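# Clip red and black test leads onto their strips

## Task

Attach each lead's clip firmly onto the exposed metal of its matching strip (red lead on the red-sleeved strip, black lead on the black-sleeved strip), keeping the strips unbent and leaving both leads plugged in.

## Robot and tools

Robot: two arms, left_arm and right_arm, each with six joints in this fixed order: waist, shoulder, elbow, forearm roll, wrist pitch, wrist roll, followed by a parallel gripper. left_arm's fingers are rigid. right_arm's fingers can fold: a part held in the outer quarter of the pads (near the tips) is squeezed normally, but deeper toward the palm the fingers may wrap, grip loosely, squeeze harder than asked, or suddenly release. Pressing its fingertips into a surface also folds them easily, so a move can pass a surface almost unnoticed and spoil the next grip.

Frame: all hand positions, velocities and orientations are in the scene frame. Origin is on the table surface halfway between the nominal bases; +x points out over the table, +z up, left_arm sits on +y. Calibrated bases: left_arm (+0.041, +0.535, 0) m, right_arm (-0.028, -0.508, 0) m, both nearly unrotated. Reported hand poses may be off by a few centimetres. end_effector_position is the point between the closed pads; fingertips reach about 33 mm past it (9 mm when fully open). Fingers point along the gripper's +z and open along its y.

The 18-number row (used by execute_actions and move): numbers 1-6 are left_arm joint offsets, 7-9 left gripper position, force_limit, speed; 10-18 the same for right_arm. Every number lies in [-1, 1], and both arms always need all nine values. Joint offsets are relative to the Joint targets shown at the start of that action or call, not to the previous row; an offset of 1.0 equals 1.553 rad for waist and shoulder, 2.33 rad for elbow, 2.913 rad for the three wrist joints. Zeros hold an arm still. Joint ranges: elbow -2.792 to 2.792 rad, every other joint -6.283 to 6.283 rad; an action pushing a joint more than 0.010 rad beyond its range is rejected for both arms. Gripper numbers are absolute commands, not offsets: position +1 is fully open (140 mm), about -0.8 the pads touch, -1 closes until blocked. force_limit -1 to +1 sets squeeze (roughly 14 N to 58 N at slow speed); speed -1 to +1 sets closing rate (about 30 to 250 mm/s); faster closes grip harder. Both start at +1. To leave a gripper unchanged, resend its last three values, since 0 is itself a command.

execute_actions(actions, cameras): actions is a list of actions; each action is up to 15 rows, one per 1/30 s control step, the last row repeating to fill 15 steps. Images come back only for an empty actions list or when cameras names them ("all" or specific names).

move(target, speed, blend, stop_force, zero, blocking, cameras): target is one 18-number row or a list of up to 15 rows; all joint offsets in every row count from the Joint targets at call start. Joints move together along a path, so the hand curves, with no obstacle avoidance. speed is the fastest joint's top rate in rad/s, 0.01 to 3.92, default 0.5 (one value or one per target). blend in rad rounds corners between listed targets; 0 stops at each. stop_force, 10 to 80 N, ends an arm's path when it senses that much push opposing its motion; pair it with slow speed for touching, omit it when backing off a contact, and keep finger values identical across listed targets. zero (default true) resets the force baseline before the move. blocking=false returns early while the move continues (not allowed with stop_force). The result adds a move: line: done, off_target, moving, held or fault.

wait(seconds 0 to 10): lets time pass holding last commands. stop(): brakes a running move. zoom_image(camera, region): camera is cam_high, cam_left_wrist or cam_right_wrist; region [x0, y0, x1, y1] in pixels of the latest 896x504 image, at most 504 each way. clear_fault(arm): clears a reported torque or force fault on left_arm or right_arm. finished_scene(scene): ends the current scene, given its number; irreversible.

Reading results: Joint positions, Joint targets, velocities and torques are per arm in joint order (rad, rad/s, N m). object_status: 0 moving, 1 blocked while opening, 2 blocked while closing (a grip), 3 reached position or pads met. After closing with -1, confirm 2. position_measured is in counts: 3 open, 75 about 100 mm, 139 about 60 mm, 200 about 20 mm, 230 pads touching. To tighten, raise force_limit and change position slightly (-1 to -0.98). External joint torques and Flange force estimate outside loads; no reading means no estimate. Wrist depth gives a 7x7 grid of distances ahead of each wrist camera in mm. "joint command not followed" means the clearance check between arms altered commands. MOTOR HOT warns of overheating that will brake an arm for a while.

Avoid: contact force of 144 N on an arm, or joint torques reaching 306 (waist, shoulder), 144 (elbow), 40.5 (wrist joints) N m, which fault the arm until clear_fault. Arms are stiff, so never aim even slightly past a firm surface. Do not let the arms or grippers collide or clamp each other, do not drop or fling parts or let anything leave the table, do not slam into fixed objects, and avoid twisting stiff items or levering heavy loads in the gripper. Here specifically: do not bend the strips or pull the leads out of their sockets. Camera calibrations (K, distortion, T_world_to_cam) are provided for projecting points; fixed camera cam_high sits at about (1.449, 0.212, 1.281).

Each tool is called after ">>>" as name([rows], argument=value, ...), one row to a line, values as JSON.

## Session

>>> execute_actions(actions=[])

Scene clock: 0.00 s.
left_arm: end_effector_position=(+0.8497, -0.2158, +0.1648) position_measured=3 object_status=3 end_effector_quat_wxyz=(-0.079, -0.611, +0.757, -0.218) | right_arm: end_effector_position=(+0.2210, -0.6605, +0.2069) position_measured=3 object_status=3 end_effector_quat_wxyz=(-0.369, +0.079, +0.913, -0.155)
Joint positions: left_arm=[-0.723 0.768 1.05 -0.288 0.932 2.769] | right_arm=[-0.263 0.066 2.155 -0.391 1.659 -1.512]
Joint velocities: within noise
Joint torques (N m): no reading
External joint torques (N m): no reading
Flange force (N): no reading
Wrist depth (mm): cam_left_wrist=[407 381 356 334 317 299 282 / 393 370 344 326 309 292 277 / 383 362 336 317 301 286 272 / 371 346 329 309 294 277 266 / - 110 320 302 289 133 259 / - 325 313 296 281 132 91 / - 324 304 289 276 263 -] | cam_right_wrist=[- 787 642 572 472 271 257 / - - 554 466 394 323 326 / 759 - 501 - 402 354 316 / 636 539 480 - - - - / - 121 - - 335 138 114 / - 105 - - - - 102 / - - - 329 - 280 -]
Joint targets: left_arm=[-0.723 0.768 1.050 -0.288 0.932 2.769] | right_arm=[-0.263 0.066 2.155 -0.391 1.659 -1.512]
Tool commands: left_gripper/position=+1.0 left_gripper/force_limit=+1.0 left_gripper/speed=+1.0 right_gripper/position=+1.0 right_gripper/force_limit=+1.0 right_gripper/speed=+1.0

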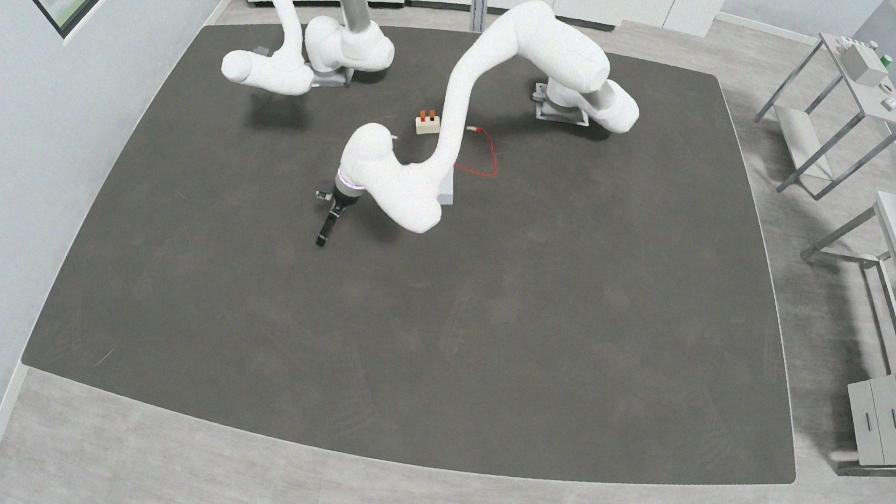

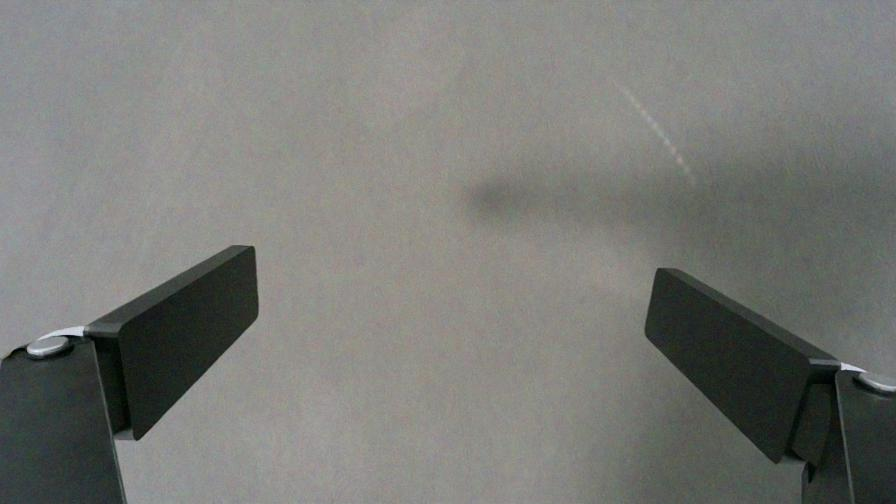

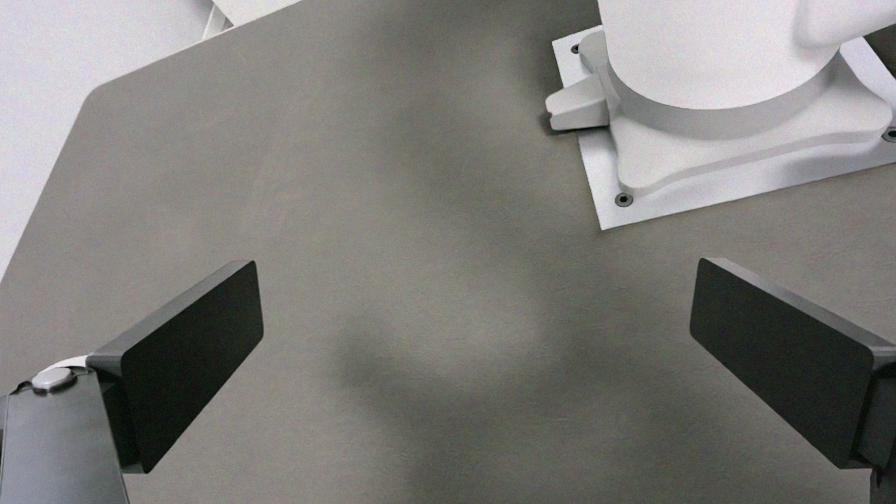

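>>> zoom_image(camera="cam_high", region=[360, 80, 540, 220])

Scaled by 2.800 from the camera's 896x504 image, which has a finer 1280x720 frame.

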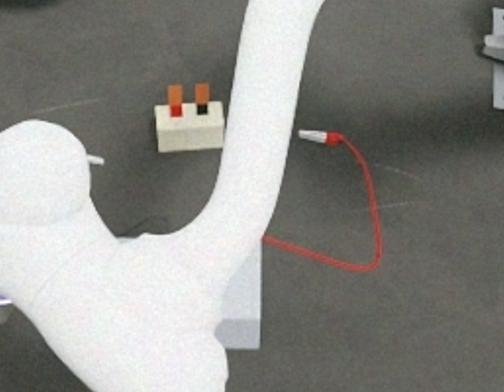

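>>> move(target=[-0.0805, -0.7154, 0.4116, 0.0989, 0.1866, -0.1589, 1, 1, 1, 0, 0, 0, 0, 0, 0, 1, 1, 1], speed=0.8, cameras=["all"])

Scene clock: 206.53 s.
left_arm: end_effector_position=(+0.3002, +0.2997, +0.3507) position_measured=3 object_status=3 end_effector_quat_wxyz=(+0.000, +0.707, -0.707, +0.000) | right_arm: end_effector_position=(+0.2210, -0.6605, +0.2069) position_measured=3 object_status=3 end_effector_quat_wxyz=(-0.369, +0.079, +0.913, -0.155)
Joint positions: left_arm=[-0.848 -0.343 2.009 0 1.475 2.306] | right_arm=[-0.263 0.066 2.155 -0.391 1.659 -1.512]
Joint torques (N m): left_arm=[2.61 -11.39 -39.02 4.19 0.15 0.31] | right_arm=[-1.62 -35.11 -29.33 2.64 2.17 -0.53]
External joint torques (N m): left_arm=[-2.6 4.35 -3.2 0.1 -0.2 -0.31] | right_arm=[1.7 -3.21 -1.9 -0.23 -0.3 0.51]
Flange force (N): left_arm=[13.3 -2.3 -4.3] | right_arm=[4.7 2.1 -3.4]
Wrist depth (mm): cam_left_wrist=[429 431 432 437 438 452 444 / 451 449 452 457 460 458 471 / 466 476 471 482 478 479 486 / 486 481 496 496 499 505 508 / - 110 516 532 532 133 526 / - 97 544 550 528 124 91 / - 575 566 569 402 335 -] | cam_right_wrist=[- 2594 - - 343 272 257 / - - 556 504 393 324 327 / - - - - - 348 328 / 602 556 462 418 358 - - / - 122 - 383 - 138 114 / - 105 - 352 - 297 102 / - - 370 - - 278 97]
Joint targets: left_arm=[-0.848 -0.343 2.009 0.000 1.475 2.306] | right_arm=[-0.263 0.066 2.155 -0.391 1.659 -1.512]
move: done
camera_calibration:
cam_left_wrist: T_world_to_cam=[[-0.998225, -0.0579508, 0.0137416, 0.319165], [-0.0524413, 0.964603, 0.258438, -0.343517], [-0.0282319, 0.257259, -0.96593, 0.415543], [0, 0, 0, 1]] pos_world=[0.312316, 0.242951, 0.485777]

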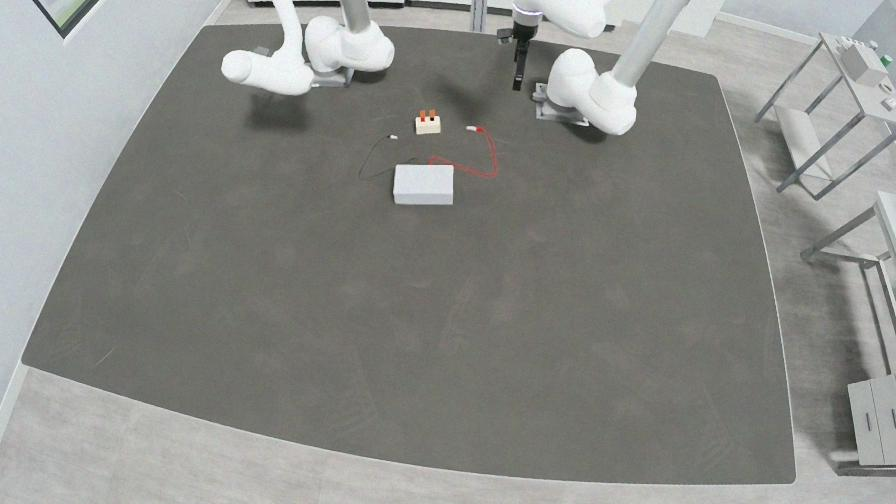

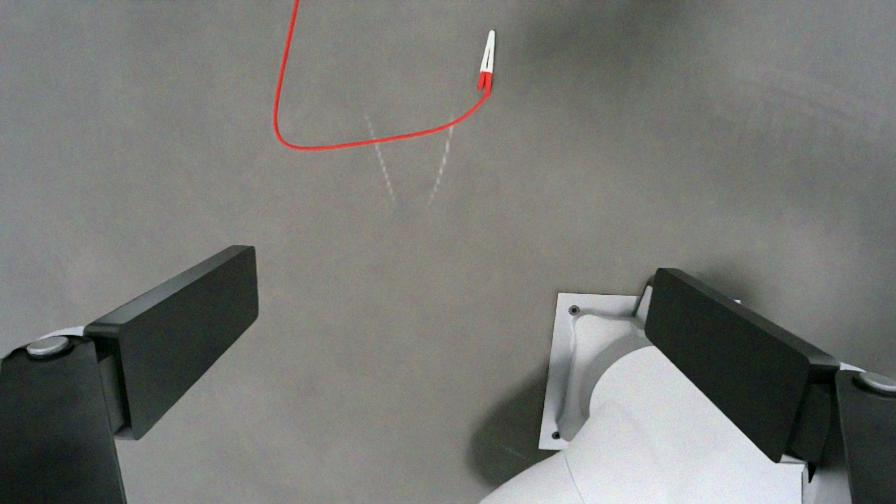

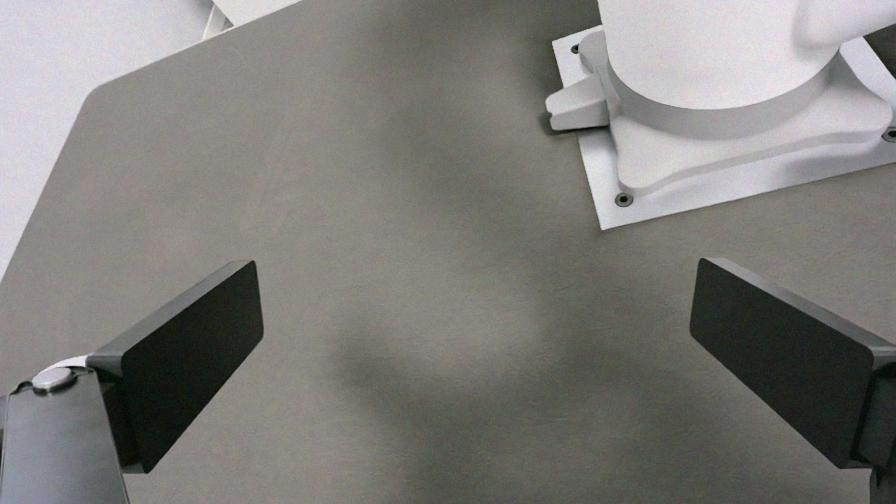

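>>> zoom_image(camera="cam_high", region=[345, 90, 525, 215])

>>> zoom_image(camera="cam_high", region=[380, 100, 480, 150])

>>> zoom_image(camera="cam_left_wrist", region=[420, 10, 560, 130])

Scaled by 2.800 from the camera's 896x504 image, which has a finer 1280x720 frame.

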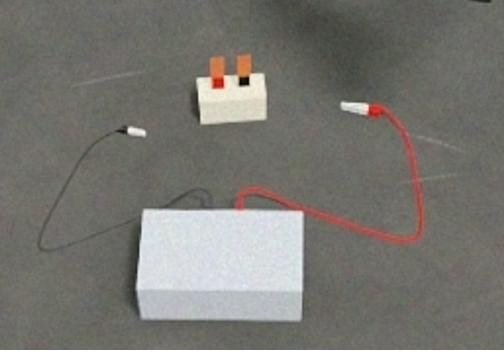

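Scaled by 5.040 from the camera's 896x504 image, which has a finer 1280x720 frame.

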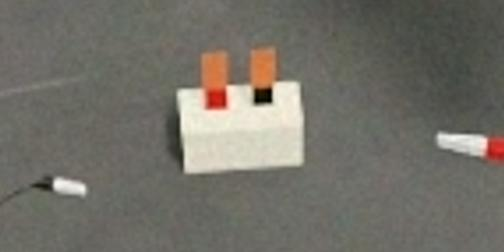

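Scaled by 3.600 from the camera's 896x504 image, which has a finer 1280x720 frame.

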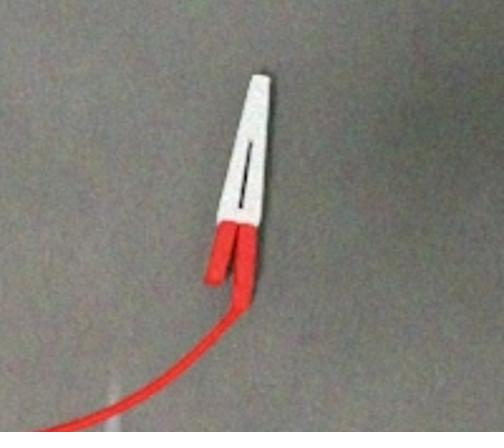

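>>> move(target=[-0.2004, 0.2731, -0.1555, 0, -0.0213, -0.107, 1, 1, 1, 0, 0, 0, 0, 0, 0, 1, 1, 1], speed=0.8, cameras=["cam_left_wrist"])

Scene clock: 362.83 s.
left_arm: end_effector_position=(+0.3204, -0.0002, +0.3506) position_measured=3 object_status=3 end_effector_quat_wxyz=(+0.000, +0.707, -0.707, +0.000) | right_arm: end_effector_position=(+0.2210, -0.6605, +0.2069) position_measured=3 object_status=3 end_effector_quat_wxyz=(-0.369, +0.079, +0.913, -0.155)
Joint positions: left_arm=[-1.159 0.081 1.647 0 1.413 1.994] | right_arm=[-0.263 0.066 2.155 -0.391 1.659 -1.512]
Joint torques (N m): left_arm=[3.14 -58.15 -39.55 4.2 0.08 0.39] | right_arm=[-1.89 -35.55 -29.46 2.63 2.19 -0.57]
External joint torques (N m): left_arm=[-3.02 7.61 -2.25 0.07 -0.12 -0.39] | right_arm=[1.95 -2.76 -1.94 -0.21 -0.32 0.56]
Flange force (N): left_arm=[16.6 -2.3 -1.3] | right_arm=[3.8 2.8 -3.7]
Wrist depth (mm): cam_left_wrist=[428 431 433 434 441 442 445 / 443 392 451 455 457 460 460 / 457 404 473 463 474 486 485 / 492 411 491 496 502 503 511 / - 110 518 528 527 133 527 / - 535 547 545 552 115 91 / - 564 573 535 580 590 -] | cam_right_wrist=[2000 2847 704 - 346 271 261 / - - 537 - 396 324 326 / - - 532 - 387 356 - / 650 561 459 402 352 324 311 / - 121 432 - - 138 108 / - 105 384 - 324 - 102 / - - 369 - - - -]
Joint targets: left_arm=[-1.160 0.081 1.647 0.000 1.413 1.994] | right_arm=[-0.263 0.066 2.155 -0.391 1.659 -1.512]
move: done
camera_calibration:
cam_left_wrist: T_world_to_cam=[[-0.998204, -0.0583294, 0.0136521, 0.321973], [-0.0528388, 0.964661, 0.258142, -0.0529653], [-0.028227, 0.256957, -0.96601, 0.493163], [0, 0, 0, 1]] pos_world=[0.332517, -0.0568479, 0.485678]
Images, in order (width x height): cam_left_wrist 896x504.

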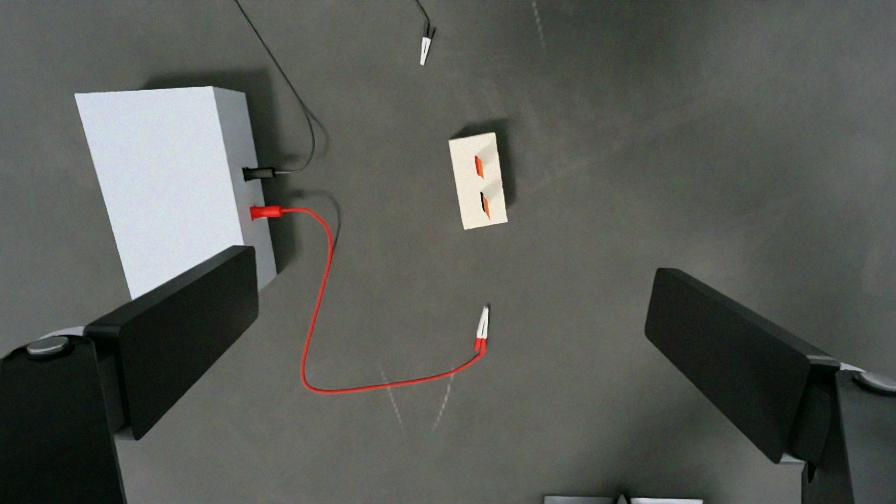

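>>> zoom_image(camera="cam_left_wrist", region=[430, 120, 530, 240])

>>> zoom_image(camera="cam_left_wrist", region=[380, 0, 480, 100])

>>> zoom_image(camera="cam_left_wrist", region=[430, 290, 530, 390])

>>> zoom_image(camera="cam_left_wrist", region=[220, 120, 360, 280])

Scaled by 4.200 from the camera's 896x504 image, which has a finer 1280x720 frame.

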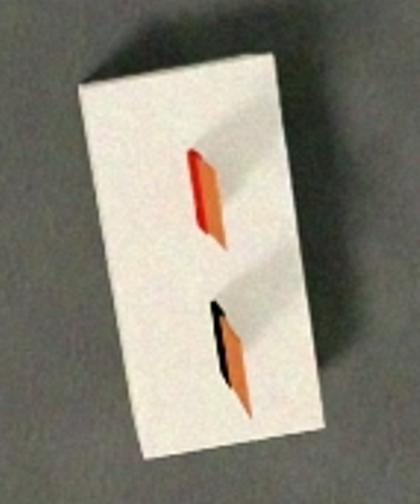

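Scaled by 5.040 from the camera's 896x504 image, which has a finer 1280x720 frame.

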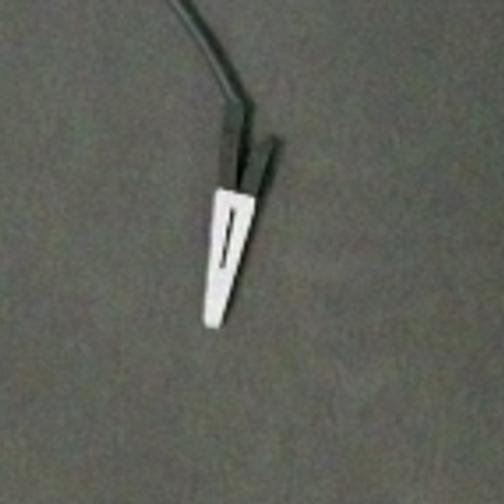

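Scaled by 5.040 from the camera's 896x504 image, which has a finer 1280x720 frame.

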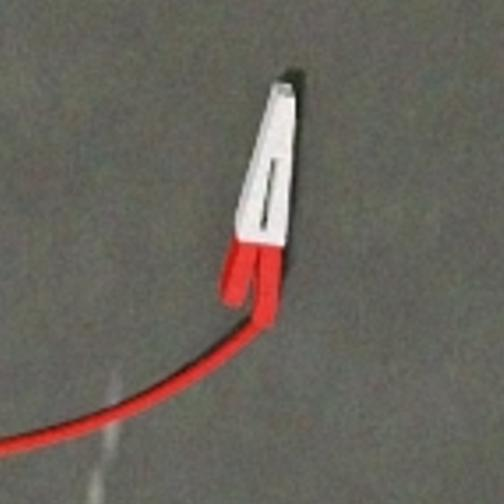

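Scaled by 3.150 from the camera's 896x504 image, which has a finer 1280x720 frame.

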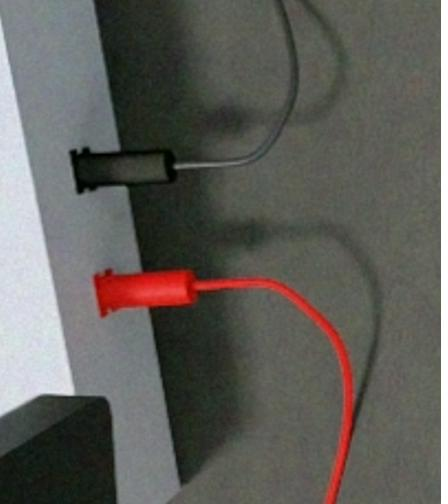

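>>> zoom_image(camera="cam_left_wrist", region=[465, 145, 505, 225])

Scaled by 6.300 from the camera's 896x504 image, which has a finer 1280x720 frame.

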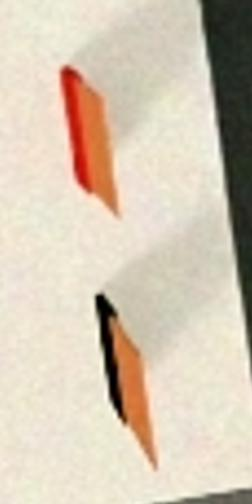

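>>> move(target=[0.0525, -0.1104, 0.2511, 0, -0.1420, 0.0519, -0.2, -1, 0, 0, 0, 0, 0, 0, 0, 1, 1, 1], speed=0.6, cameras=["cam_left_wrist", "cam_high"])

Scene clock: 477.67 s.
left_arm: end_effector_position=(+0.2721, +0.1886, +0.1355) position_measured=154 object_status=3 end_effector_quat_wxyz=(+0.000, +0.682, -0.731, +0.000) | right_arm: end_effector_position=(+0.2210, -0.6605, +0.2069) position_measured=3 object_status=3 end_effector_quat_wxyz=(-0.369, +0.079, +0.913, -0.155)
Joint positions: left_arm=[-1.078 -0.09 2.232 0 1 2.146] | right_arm=[-0.263 0.066 2.155 -0.391 1.659 -1.512]
Joint torques (N m): left_arm=[2.14 -32.4 -32.8 3.61 0.12 0.33] | right_arm=[-1.71 -35.05 -29.44 2.65 2.2 -0.55]
External joint torques (N m): left_arm=[-2.12 6.06 -2.9 0.03 -0.17 -0.33] | right_arm=[1.87 -3.41 -1.81 -0.24 -0.33 0.53]
Flange force (N): left_arm=[15.0 -4.2 3.7] | right_arm=[5.1 2.5 -3.3]
Wrist depth (mm): cam_left_wrist=[240 241 241 243 245 247 248 / 250 251 253 254 255 257 259 / 261 264 263 266 267 268 271 / 271 274 272 277 277 282 284 / 285 280 95 290 117 292 297 / - - - 306 79 85 311 / - - - 322 - - 67] | cam_right_wrist=[2165 720 630 573 431 272 256 / - - 561 501 386 321 325 / - - - - - 352 - / - - 454 420 - 147 305 / - 122 - - 320 137 114 / - 112 - - 330 294 102 / - 407 - 305 304 286 -]
Joint targets: left_arm=[-1.078 -0.090 2.232 0.000 1.000 2.146] | right_arm=[-0.263 0.066 2.155 -0.391 1.659 -1.512]
move: done
camera_calibration:
cam_left_wrist: T_world_to_cam=[[-0.999842, 0.0113249, 0.0136676, 0.275012], [0.0144709, 0.965984, 0.258197, -0.200645], [-0.0102786, 0.258354, -0.965996, 0.230364], [0, 0, 0, 1]] pos_world=[0.28024, 0.13119, 0.270578]
Images, in order (width x height): cam_high 896x504, cam_left_wrist 896x504.

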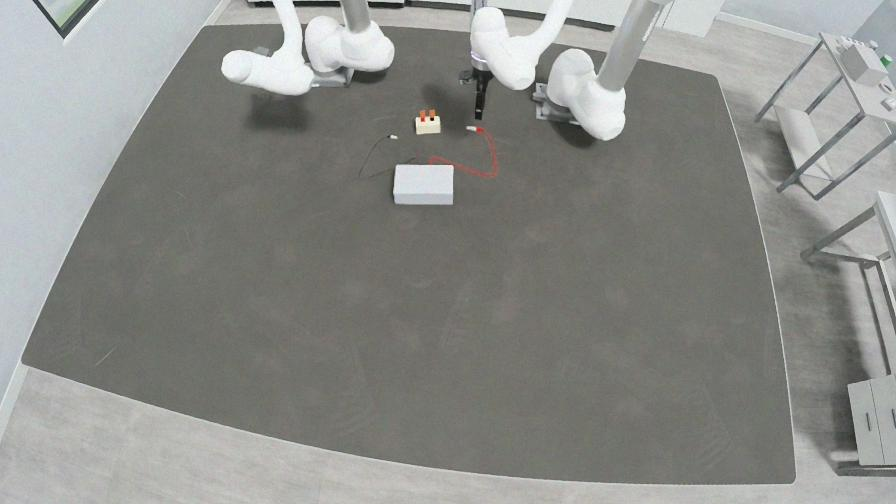

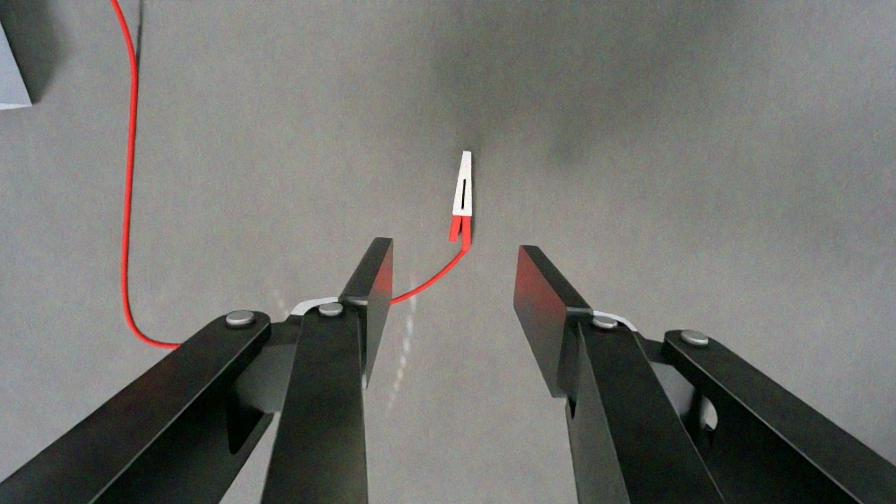

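>>> zoom_image(camera="cam_left_wrist", region=[400, 130, 530, 260])

>>> zoom_image(camera="cam_left_wrist", region=[340, 210, 580, 410])

Scaled by 3.877 from the camera's 896x504 image, which has a finer 1280x720 frame.

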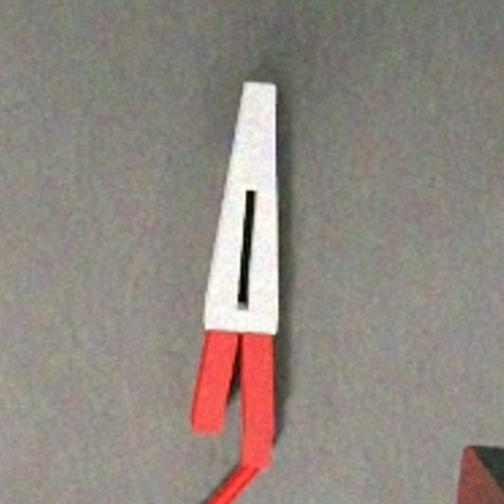

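Scaled by 2.100 from the camera's 896x504 image, which has a finer 1280x720 frame.

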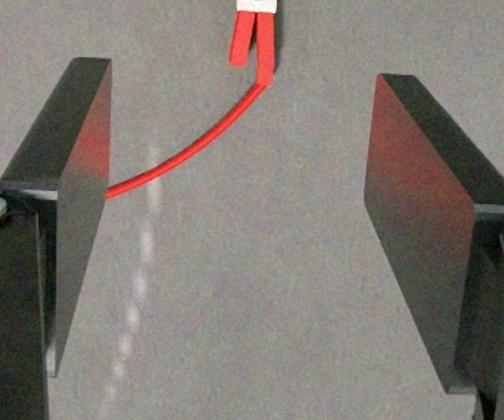

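>>> move(target=[-0.0030, 0.0375, 0.0346, 0, -0.0477, 0.0032, -0.28, -1, 0, 0, 0, 0, 0, 0, 0, 1, 1, 1], speed=0.3, cameras=["cam_left_wrist"])

>>> zoom_image(camera="cam_left_wrist", region=[360, 130, 560, 330])

Scene clock: 578.77 s.
left_arm: end_effector_position=(+0.2656, +0.1966, +0.0755) position_measured=164 object_status=3 end_effector_quat_wxyz=(+0.000, -0.677, +0.736, +0.000) | right_arm: end_effector_position=(+0.2210, -0.6605, +0.2069) position_measured=3 object_status=3 end_effector_quat_wxyz=(-0.369, +0.079, +0.913, -0.155)
Joint positions: left_arm=[-1.083 -0.032 2.312 0 0.861 2.155] | right_arm=[-0.263 0.066 2.155 -0.391 1.659 -1.512]
Joint torques (N m): left_arm=[2.62 -34.41 -30.07 3.23 0.19 0.44] | right_arm=[-1.79 -35.2 -29.49 2.66 2.17 -0.58]
External joint torques (N m): left_arm=[-2.61 5.57 -2.12 0.04 -0.25 -0.44] | right_arm=[1.72 -2.89 -1.94 -0.24 -0.3 0.56]
Flange force (N): left_arm=[14.1 -1.6 6.4] | right_arm=[4.0 2.3 -3.5]
Wrist depth (mm): cam_left_wrist=[185 187 188 189 190 192 192 / 194 195 196 197 199 200 201 / 202 203 205 206 208 210 210 / 212 213 214 214 215 219 221 / 222 219 96 226 120 229 232 / - - - 238 75 95 242 / - - - 251 - - 67] | cam_right_wrist=[- 773 618 535 362 271 260 / 1832 - - - 387 324 326 / - - 546 - - 352 - / 615 556 487 - - - 303 / - 121 - 381 - 137 108 / - 105 - - 323 301 102 / - 416 372 - 294 288 97]
Joint targets: left_arm=[-1.083 -0.032 2.312 0.000 0.861 2.155] | right_arm=[-0.263 0.066 2.155 -0.391 1.659 -1.512]
move: done
camera_calibration:
cam_left_wrist: T_world_to_cam=[[-0.999586, 0.0253476, 0.0136464, 0.266391], [0.0280127, 0.965696, 0.258161, -0.196322], [-0.00663451, 0.258437, -0.966005, 0.169389], [0, 0, 0, 1]] pos_world=[0.272904, 0.139059, 0.210678]
Images, in order (width x height): cam_left_wrist 896x504.

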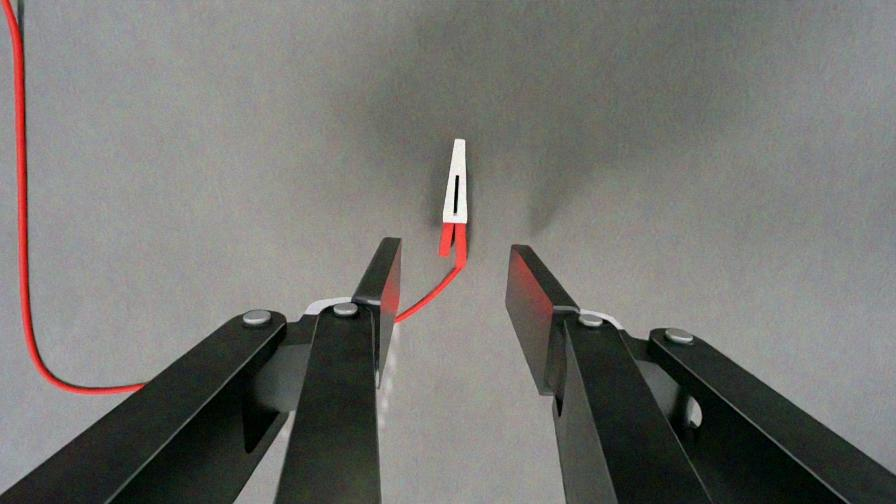

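Scaled by 2.520 from the camera's 896x504 image, which has a finer 1280x720 frame.

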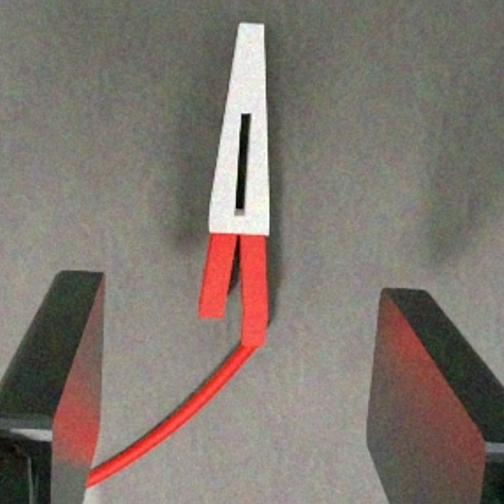

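>>> move(target=[0.0019, 0.0290, 0.0146, 0, -0.0270, 0.0011, -0.28, -1, 0, 0, 0, 0, 0, 0, 0, 1, 1, 1], speed=0.15)

>>> move(target=[0, 0.0158, 0.0057, 0, -0.0130, 0, -0.28, -1, 0, 0, 0, 0, 0, 0, 0, 1, 1, 1], speed=0.015, stop_force=12, cameras=["cam_left_wrist"])

>>> zoom_image(camera="cam_left_wrist", region=[360, 130, 560, 330])

Scene clock: 605.90 s.
left_arm: end_effector_position=(+0.2654, +0.1992, +0.0434) position_measured=164 object_status=3 end_effector_quat_wxyz=(+0.000, -0.677, +0.736, +0.000) | right_arm: end_effector_position=(+0.2210, -0.6605, +0.2069) position_measured=3 object_status=3 end_effector_quat_wxyz=(-0.369, +0.079, +0.913, -0.155)
Joint positions: left_arm=[-1.08 0.013 2.346 0 0.782 2.158] | right_arm=[-0.263 0.066 2.155 -0.391 1.659 -1.512]
Joint torques (N m): left_arm=[2.39 -38.38 -27.6 3.01 0.1 0.33] | right_arm=[-1.76 -35.37 -29.35 2.66 2.17 -0.57]
External joint torques (N m): left_arm=[-2.36 6.97 -2.29 0.02 -0.15 -0.33] | right_arm=[1.64 -2.72 -1.97 -0.26 -0.3 0.56]
Flange force (N): left_arm=[15.3 -3.7 9.5] | right_arm=[3.7 2.1 -3.5]
Wrist depth (mm): cam_left_wrist=[157 158 160 160 161 163 163 / 164 165 166 167 169 170 171 / 171 172 174 174 176 177 178 / 180 180 180 180 183 185 187 / 188 186 95 192 117 193 196 / - - - 201 75 95 205 / - - - 213 - - 67] | cam_right_wrist=[- - - - 444 272 256 / - - - - 393 323 327 / - - 503 - 390 351 - / 670 - - - - - - / 571 122 431 - - 138 108 / - 105 391 - - 305 102 / - - - 336 - 286 97]
Joint targets: left_arm=[-1.080 0.013 2.346 0.000 0.782 2.158] | right_arm=[-0.263 0.066 2.155 -0.391 1.659 -1.512]
move: done

Scene clock: 608.27 s.
left_arm: end_effector_position=(+0.2655, +0.1992, +0.0329) position_measured=164 object_status=3 end_effector_quat_wxyz=(+0.000, -0.677, +0.736, +0.000) | right_arm: end_effector_position=(+0.2210, -0.6605, +0.2069) position_measured=3 object_status=3 end_effector_quat_wxyz=(-0.369, +0.079, +0.913, -0.155)
Joint positions: left_arm=[-1.08 0.03 2.356 0 0.756 2.158] | right_arm=[-0.263 0.066 2.155 -0.391 1.659 -1.512]
Joint torques (N m): left_arm=[1.58 -25.12 -18.62 2.51 -2.2 0.44] | right_arm=[-1.68 -35.39 -29.49 2.62 2.18 -0.54]
External joint torques (N m): left_arm=[-1.56 -7.12 -10.48 0.46 2.15 -0.44] | right_arm=[1.69 -3.41 -2 -0.21 -0.3 0.52]
Flange force (N): left_arm=[7.6 0.2 -26.3] | right_arm=[5.0 2.0 -3.5]
Wrist depth (mm): cam_left_wrist=[148 149 150 151 152 153 154 / 155 155 156 157 158 159 160 / 161 162 163 164 166 167 168 / 169 170 170 170 171 175 175 / 177 175 96 180 117 182 184 / - - - 189 75 - 194 / - - - 201 - - 67] | cam_right_wrist=[- 751 612 - 326 271 256 / - 700 573 - 385 324 325 / - - 506 - - 351 - / - 557 473 413 372 - - / - 122 414 - 346 138 108 / - 113 393 - 318 - 102 / - 392 351 - 309 - 97]
Joint targets: left_arm=[-1.080 0.030 2.356 0.000 0.756 2.158] | right_arm=[-0.263 0.066 2.155 -0.391 1.659 -1.512]
move: contact (left_arm); left_arm: the wrist pitch is farthest, 0.012 rad from its target
camera_calibration:
cam_left_wrist: T_world_to_cam=[[-0.999576, 0.0256078, 0.0138302, 0.266737], [0.0283134, 0.965615, 0.258431, -0.187921], [-0.00673677, 0.258713, -0.965931, 0.127443], [0, 0, 0, 1]] pos_world=[0.272803, 0.141658, 0.167977]
Images, in order (width x height): cam_left_wrist 896x504.

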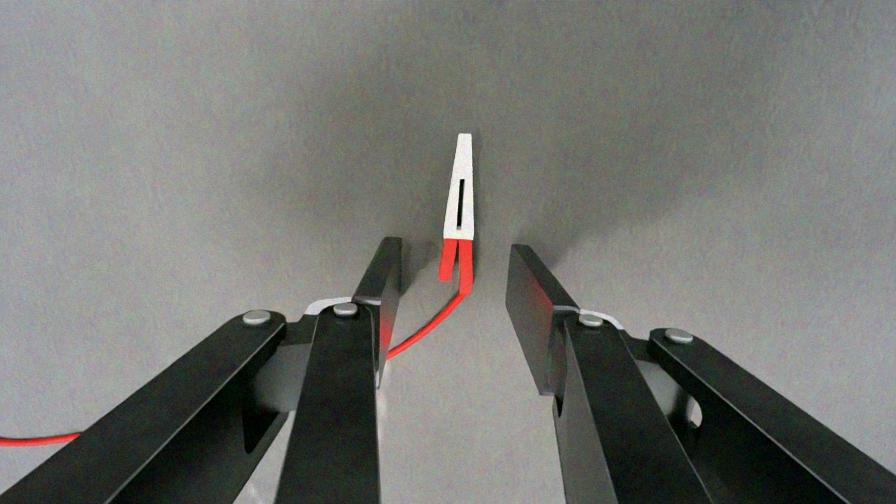

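Scaled by 2.520 from the camera's 896x504 image, which has a finer 1280x720 frame.

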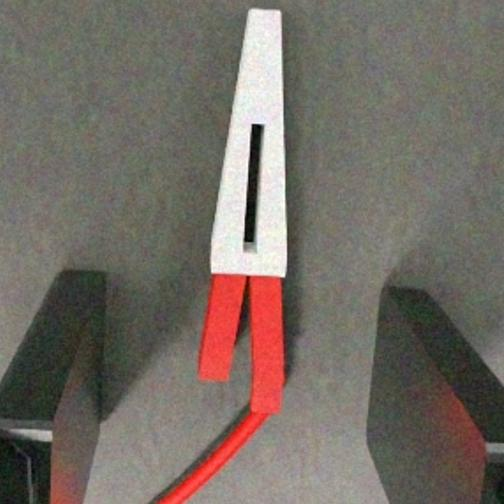

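>>> move(target=[0, -0.0032, -0.0011, 0, 0.0026, 0, -0.28, -1, 0, 0, 0, 0, 0, 0, 0, 1, 1, 1], speed=0.05)

>>> move(target=[0, 0, 0, 0, 0, 0, -1, -1, -1, 0, 0, 0, 0, 0, 0, 1, 1, 1], speed=0.05, cameras=["cam_left_wrist"])

>>> zoom_image(camera="cam_left_wrist", region=[380, 120, 540, 320])

Scene clock: 631.93 s.
left_arm: end_effector_position=(+0.2654, +0.1992, +0.0358) position_measured=164 object_status=3 end_effector_quat_wxyz=(+0.000, -0.677, +0.736, +0.000) | right_arm: end_effector_position=(+0.2210, -0.6605, +0.2069) position_measured=3 object_status=3 end_effector_quat_wxyz=(-0.369, +0.079, +0.913, -0.155)
Joint positions: left_arm=[-1.08 0.025 2.353 0 0.763 2.158] | right_arm=[-0.263 0.066 2.155 -0.391 1.659 -1.512]
Joint torques (N m): left_arm=[2.09 -39.08 -26.65 2.98 0.27 0.3] | right_arm=[-1.72 -35.39 -29.5 2.65 2.18 -0.52]
External joint torques (N m): left_arm=[-2.09 7.28 -2.58 0 -0.31 -0.3] | right_arm=[1.66 -3.01 -1.94 -0.24 -0.31 0.5]
Flange force (N): left_arm=[15.6 -4.8 10.5] | right_arm=[4.2 2.0 -3.4]
Wrist depth (mm): cam_left_wrist=[151 152 152 153 154 155 156 / 157 158 - 160 161 162 163 / 164 164 166 167 168 170 170 / 171 172 172 174 173 178 179 / 181 178 96 183 117 186 188 / - - - 193 75 95 197 / - - - 204 - - 67] | cam_right_wrist=[1898 704 636 557 360 272 256 / - 734 563 494 405 323 327 / - - - 455 375 356 317 / - 545 469 - - - 315 / - 121 - - - 137 114 / - 105 370 358 319 294 102 / - 409 360 331 - 288 97]
Joint targets: left_arm=[-1.080 0.025 2.353 0.000 0.763 2.158] | right_arm=[-0.263 0.066 2.155 -0.391 1.659 -1.512]
move: done

Scene clock: 633.37 s.
left_arm: end_effector_position=(+0.2654, +0.1992, +0.0359) position_measured=217 object_status=2 end_effector_quat_wxyz=(+0.000, -0.677, +0.736, +0.000) | right_arm: end_effector_position=(+0.2210, -0.6605, +0.2069) position_measured=3 object_status=3 end_effector_quat_wxyz=(-0.369, +0.079, +0.913, -0.155)
Joint positions: left_arm=[-1.08 0.025 2.353 0 0.763 2.158] | right_arm=[-0.263 0.066 2.155 -0.391 1.659 -1.512]
Joint torques (N m): left_arm=[2.54 -38.51 -26.2 2.91 0.19 0.36] | right_arm=[-1.81 -35.14 -29.32 2.64 2.19 -0.54]
External joint torques (N m): left_arm=[-2.55 6.59 -3.18 0.09 -0.25 -0.36] | right_arm=[1.99 -3.06 -1.98 -0.22 -0.33 0.52]
Flange force (N): left_arm=[16.2 -3.7 8.7] | right_arm=[4.3 2.7 -3.7]
Wrist depth (mm): cam_left_wrist=[151 153 153 154 155 155 156 / 157 158 159 160 161 162 163 / 164 165 166 167 169 169 171 / 172 173 173 173 176 178 179 / 180 181 179 101 105 187 188 / 189 69 79 80 83 193 198 / - - - - - 68 207] | cam_right_wrist=[- - - 563 430 270 257 / - 679 597 - 393 323 325 / - 594 512 469 377 362 321 / - - - 418 361 330 315 / 577 121 436 - 342 137 108 / - 113 - 353 - 293 102 / - - 364 - 299 280 -]
Joint targets: left_arm=[-1.080 0.025 2.353 0.000 0.763 2.158] | right_arm=[-0.263 0.066 2.155 -0.391 1.659 -1.512]
move: done
camera_calibration:
cam_left_wrist: T_world_to_cam=[[-0.999576, 0.0256057, 0.0138296, 0.266693], [0.0283112, 0.965615, 0.258431, -0.188793], [-0.00673675, 0.258713, -0.965931, 0.130315], [0, 0, 0, 1]] pos_world=[0.272803, 0.141758, 0.170977]
Images, in order (width x height): cam_left_wrist 896x504.

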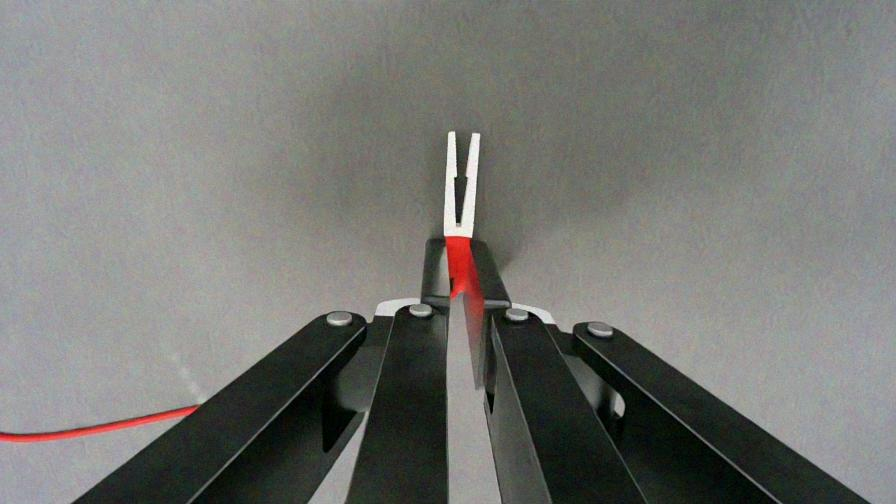

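Scaled by 2.520 from the camera's 896x504 image, which has a finer 1280x720 frame.

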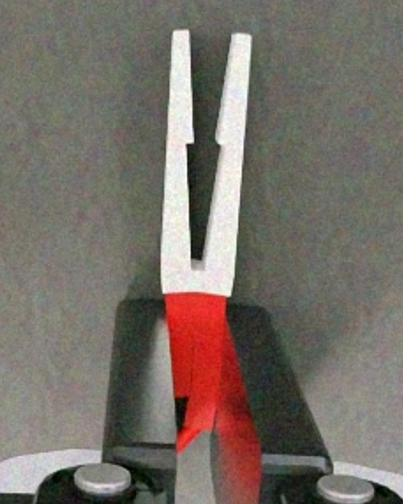

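>>> move(target=[0, 0, 0, 0, 0, 0, -0.28, -1, -1, 0, 0, 0, 0, 0, 0, 1, 1, 1], speed=0.05)

>>> move([
  [0, -0.1375, -0.0907, 0, 0.1461, 0, -0.28, -1, -1, 0, 0, 0, 0, 0, 0, 1, 1, 1],
  [-0.0896, 0.2266, -0.3597, 0, 0.1672, 1.0, -0.28, -1, -1, 0, 0, 0, 0, 0, 0, 1, 1, 1],
], speed=[0.4, 0.9], blend=0.05, cameras=["cam_left_wrist"])

Scene clock: 746.70 s.
left_arm: end_effector_position=(+0.2654, +0.1992, +0.0359) position_measured=164 object_status=0 end_effector_quat_wxyz=(+0.000, -0.677, +0.736, +0.000) | right_arm: end_effector_position=(+0.2210, -0.6605, +0.2069) position_measured=3 object_status=3 end_effector_quat_wxyz=(-0.369, +0.079, +0.913, -0.155)
Joint positions: left_arm=[-1.08 0.025 2.353 0 0.763 2.158] | right_arm=[-0.263 0.066 2.155 -0.391 1.659 -1.512]
Joint torques (N m): left_arm=[2.33 -38.41 -26.99 3 0.14 0.33] | right_arm=[-1.9 -35.43 -29.36 2.61 2.17 -0.55]
External joint torques (N m): left_arm=[-2.3 6.39 -2.31 -0.02 -0.19 -0.33] | right_arm=[1.8 -2.59 -2.01 -0.21 -0.3 0.53]
Flange force (N): left_arm=[14.5 -3.2 8.9] | right_arm=[3.4 2.4 -3.8]
Wrist depth (mm): cam_left_wrist=[151 152 152 153 155 155 156 / 157 158 159 160 161 162 163 / 164 165 166 167 169 170 171 / 172 172 172 173 174 178 179 / 180 179 96 184 117 185 188 / - - - 193 75 95 197 / - - - 204 - - 67] | cam_right_wrist=[2220 - - - 427 271 257 / - 655 - - 395 323 327 / - 581 - 439 387 353 - / - 547 463 - - 149 292 / - 121 - - - 137 114 / - 105 - 342 322 - 102 / - - - 330 309 275 -]
Joint targets: left_arm=[-1.080 0.025 2.353 0.000 0.763 2.158] | right_arm=[-0.263 0.066 2.155 -0.391 1.659 -1.512]
move: done

Scene clock: 751.60 s.
left_arm: end_effector_position=(+0.3437, -0.1616, +0.2199) position_measured=164 object_status=3 end_effector_quat_wxyz=(+0.000, +0.705, +0.709, +0.000) | right_arm: end_effector_position=(+0.2210, -0.6605, +0.2069) position_measured=3 object_status=3 end_effector_quat_wxyz=(-0.369, +0.079, +0.913, -0.155)
Joint positions: left_arm=[-1.219 0.377 1.515 0 1.25 5.071] | right_arm=[-0.263 0.066 2.155 -0.391 1.659 -1.512]
Joint torques (N m): left_arm=[2.2 -87.18 -37.32 4.06 0.2 0.43] | right_arm=[-1.8 -35.23 -29.39 2.63 2.19 -0.57]
External joint torques (N m): left_arm=[-2.13 8.49 -2.75 0.08 -0.16 -0.43] | right_arm=[1.87 -3.05 -1.85 -0.23 -0.32 0.55]
Flange force (N): left_arm=[-18.6 4.3 1.4] | right_arm=[4.4 2.6 -3.4]
Wrist depth (mm): cam_left_wrist=[314 316 317 319 320 317 261 / 326 329 325 332 336 333 337 / 340 344 344 346 349 350 353 / 356 358 359 360 361 368 371 / 372 367 96 380 120 381 385 / - - - 396 75 95 405 / - - - 421 - - 67] | cam_right_wrist=[- - - - 327 273 256 / - - - 483 388 324 325 / - 618 - 448 - 353 327 / - - 466 411 364 331 - / - 122 449 374 348 138 108 / - 105 - - 316 293 102 / - 377 363 330 - 278 97]
Joint targets: left_arm=[-1.219 0.377 1.515 0.000 1.250 5.071] | right_arm=[-0.263 0.066 2.155 -0.391 1.659 -1.512]
move: done
camera_calibration:
cam_left_wrist: T_world_to_cam=[[0.99784, 0.0641597, 0.0141367, -0.328725], [0.0583627, -0.964462, 0.257696, -0.212259], [0.030168, -0.256314, -0.966123, 0.306103], [0, 0, 0, 1]] pos_world=[0.331169, -0.105166, 0.355078]
Images, in order (width x height): cam_left_wrist 896x504.

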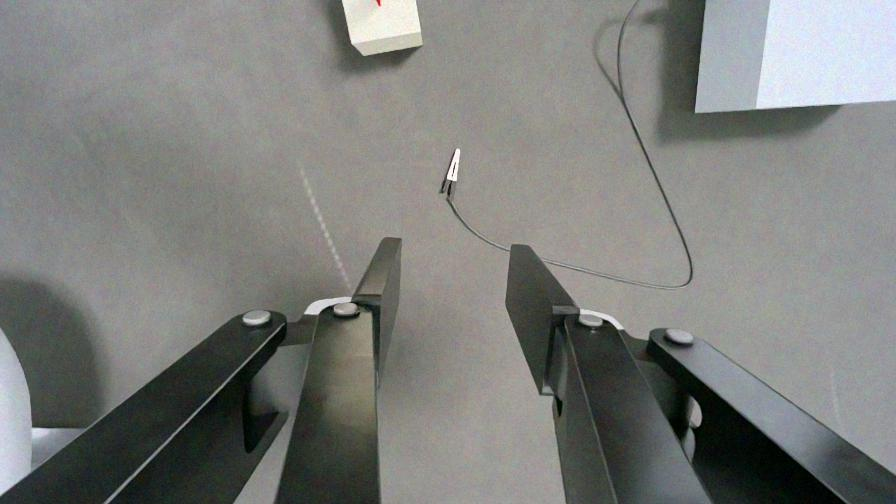

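>>> zoom_image(camera="cam_left_wrist", region=[400, 130, 520, 250])

Scaled by 4.200 from the camera's 896x504 image, which has a finer 1280x720 frame.

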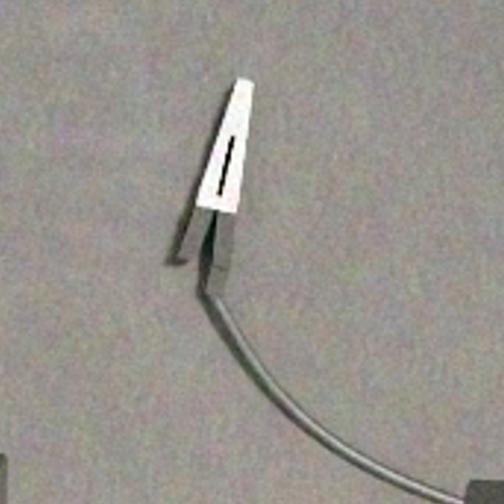

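>>> move(target=[0.0013, 0.0622, 0.0606, 0, -0.0817, 0.0576, -0.28, -1, -1, 0, 0, 0, 0, 0, 0, 1, 1, 1], speed=0.25, cameras=["cam_left_wrist"])

>>> zoom_image(camera="cam_left_wrist", region=[360, 130, 560, 330])

Scene clock: 787.57 s.
left_arm: end_effector_position=(+0.3444, -0.1593, +0.0753) position_measured=164 object_status=3 end_effector_quat_wxyz=(+0.000, +0.761, +0.648, +0.000) | right_arm: end_effector_position=(+0.2210, -0.6605, +0.2069) position_measured=3 object_status=3 end_effector_quat_wxyz=(-0.369, +0.079, +0.913, -0.155)
Joint positions: left_arm=[-1.217 0.474 1.656 0 1.012 5.239] | right_arm=[-0.263 0.066 2.155 -0.391 1.659 -1.512]
Joint torques (N m): left_arm=[2.25 -93.04 -33.24 3.59 0.48 0.34] | right_arm=[-1.77 -35.45 -29.38 2.64 2.24 -0.56]
External joint torques (N m): left_arm=[-2.21 9.31 -2.63 0.12 -0.44 -0.34] | right_arm=[1.97 -2.67 -1.82 -0.23 -0.38 0.54]
Flange force (N): left_arm=[-17.0 6.9 6.7] | right_arm=[3.6 2.8 -3.4]
Wrist depth (mm): cam_left_wrist=[185 187 187 188 189 191 191 / 193 194 195 196 198 198 200 / 201 203 204 205 206 208 209 / 210 212 212 214 214 217 219 / 219 218 96 224 120 226 229 / - - - 236 75 95 239 / - - - 248 - - 67] | cam_right_wrist=[- 2339 697 - 344 271 256 / - 691 - - 390 325 325 / 679 - - 442 409 356 - / 598 - - 411 364 324 311 / - 122 - - - 138 108 / - 105 - 362 - - 102 / - - 363 - - 285 97]
Joint targets: left_arm=[-1.217 0.474 1.656 0.000 1.012 5.239] | right_arm=[-0.263 0.066 2.155 -0.391 1.659 -1.512]
move: done
camera_calibration:
cam_left_wrist: T_world_to_cam=[[0.994741, -0.101461, 0.0140221, -0.352846], [-0.101636, -0.960825, 0.257848, -0.116973], [-0.0126886, -0.257917, -0.966084, 0.181422], [0, 0, 0, 1]] pos_world=[0.341404, -0.101398, 0.210378]
Images, in order (width x height): cam_left_wrist 896x504.

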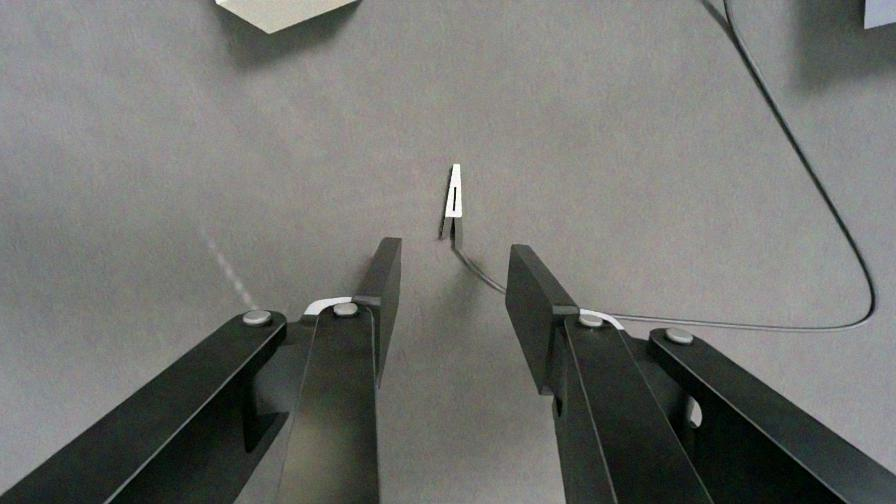

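Scaled by 2.520 from the camera's 896x504 image, which has a finer 1280x720 frame.

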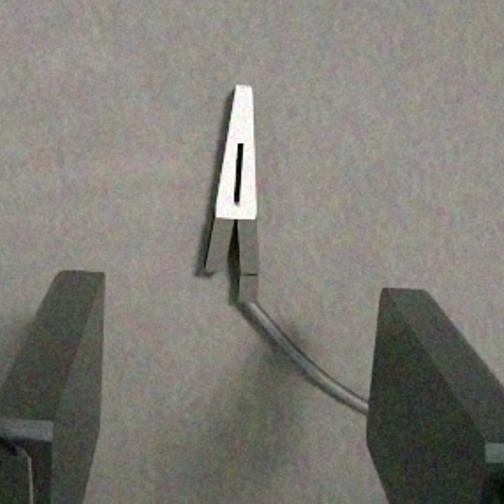

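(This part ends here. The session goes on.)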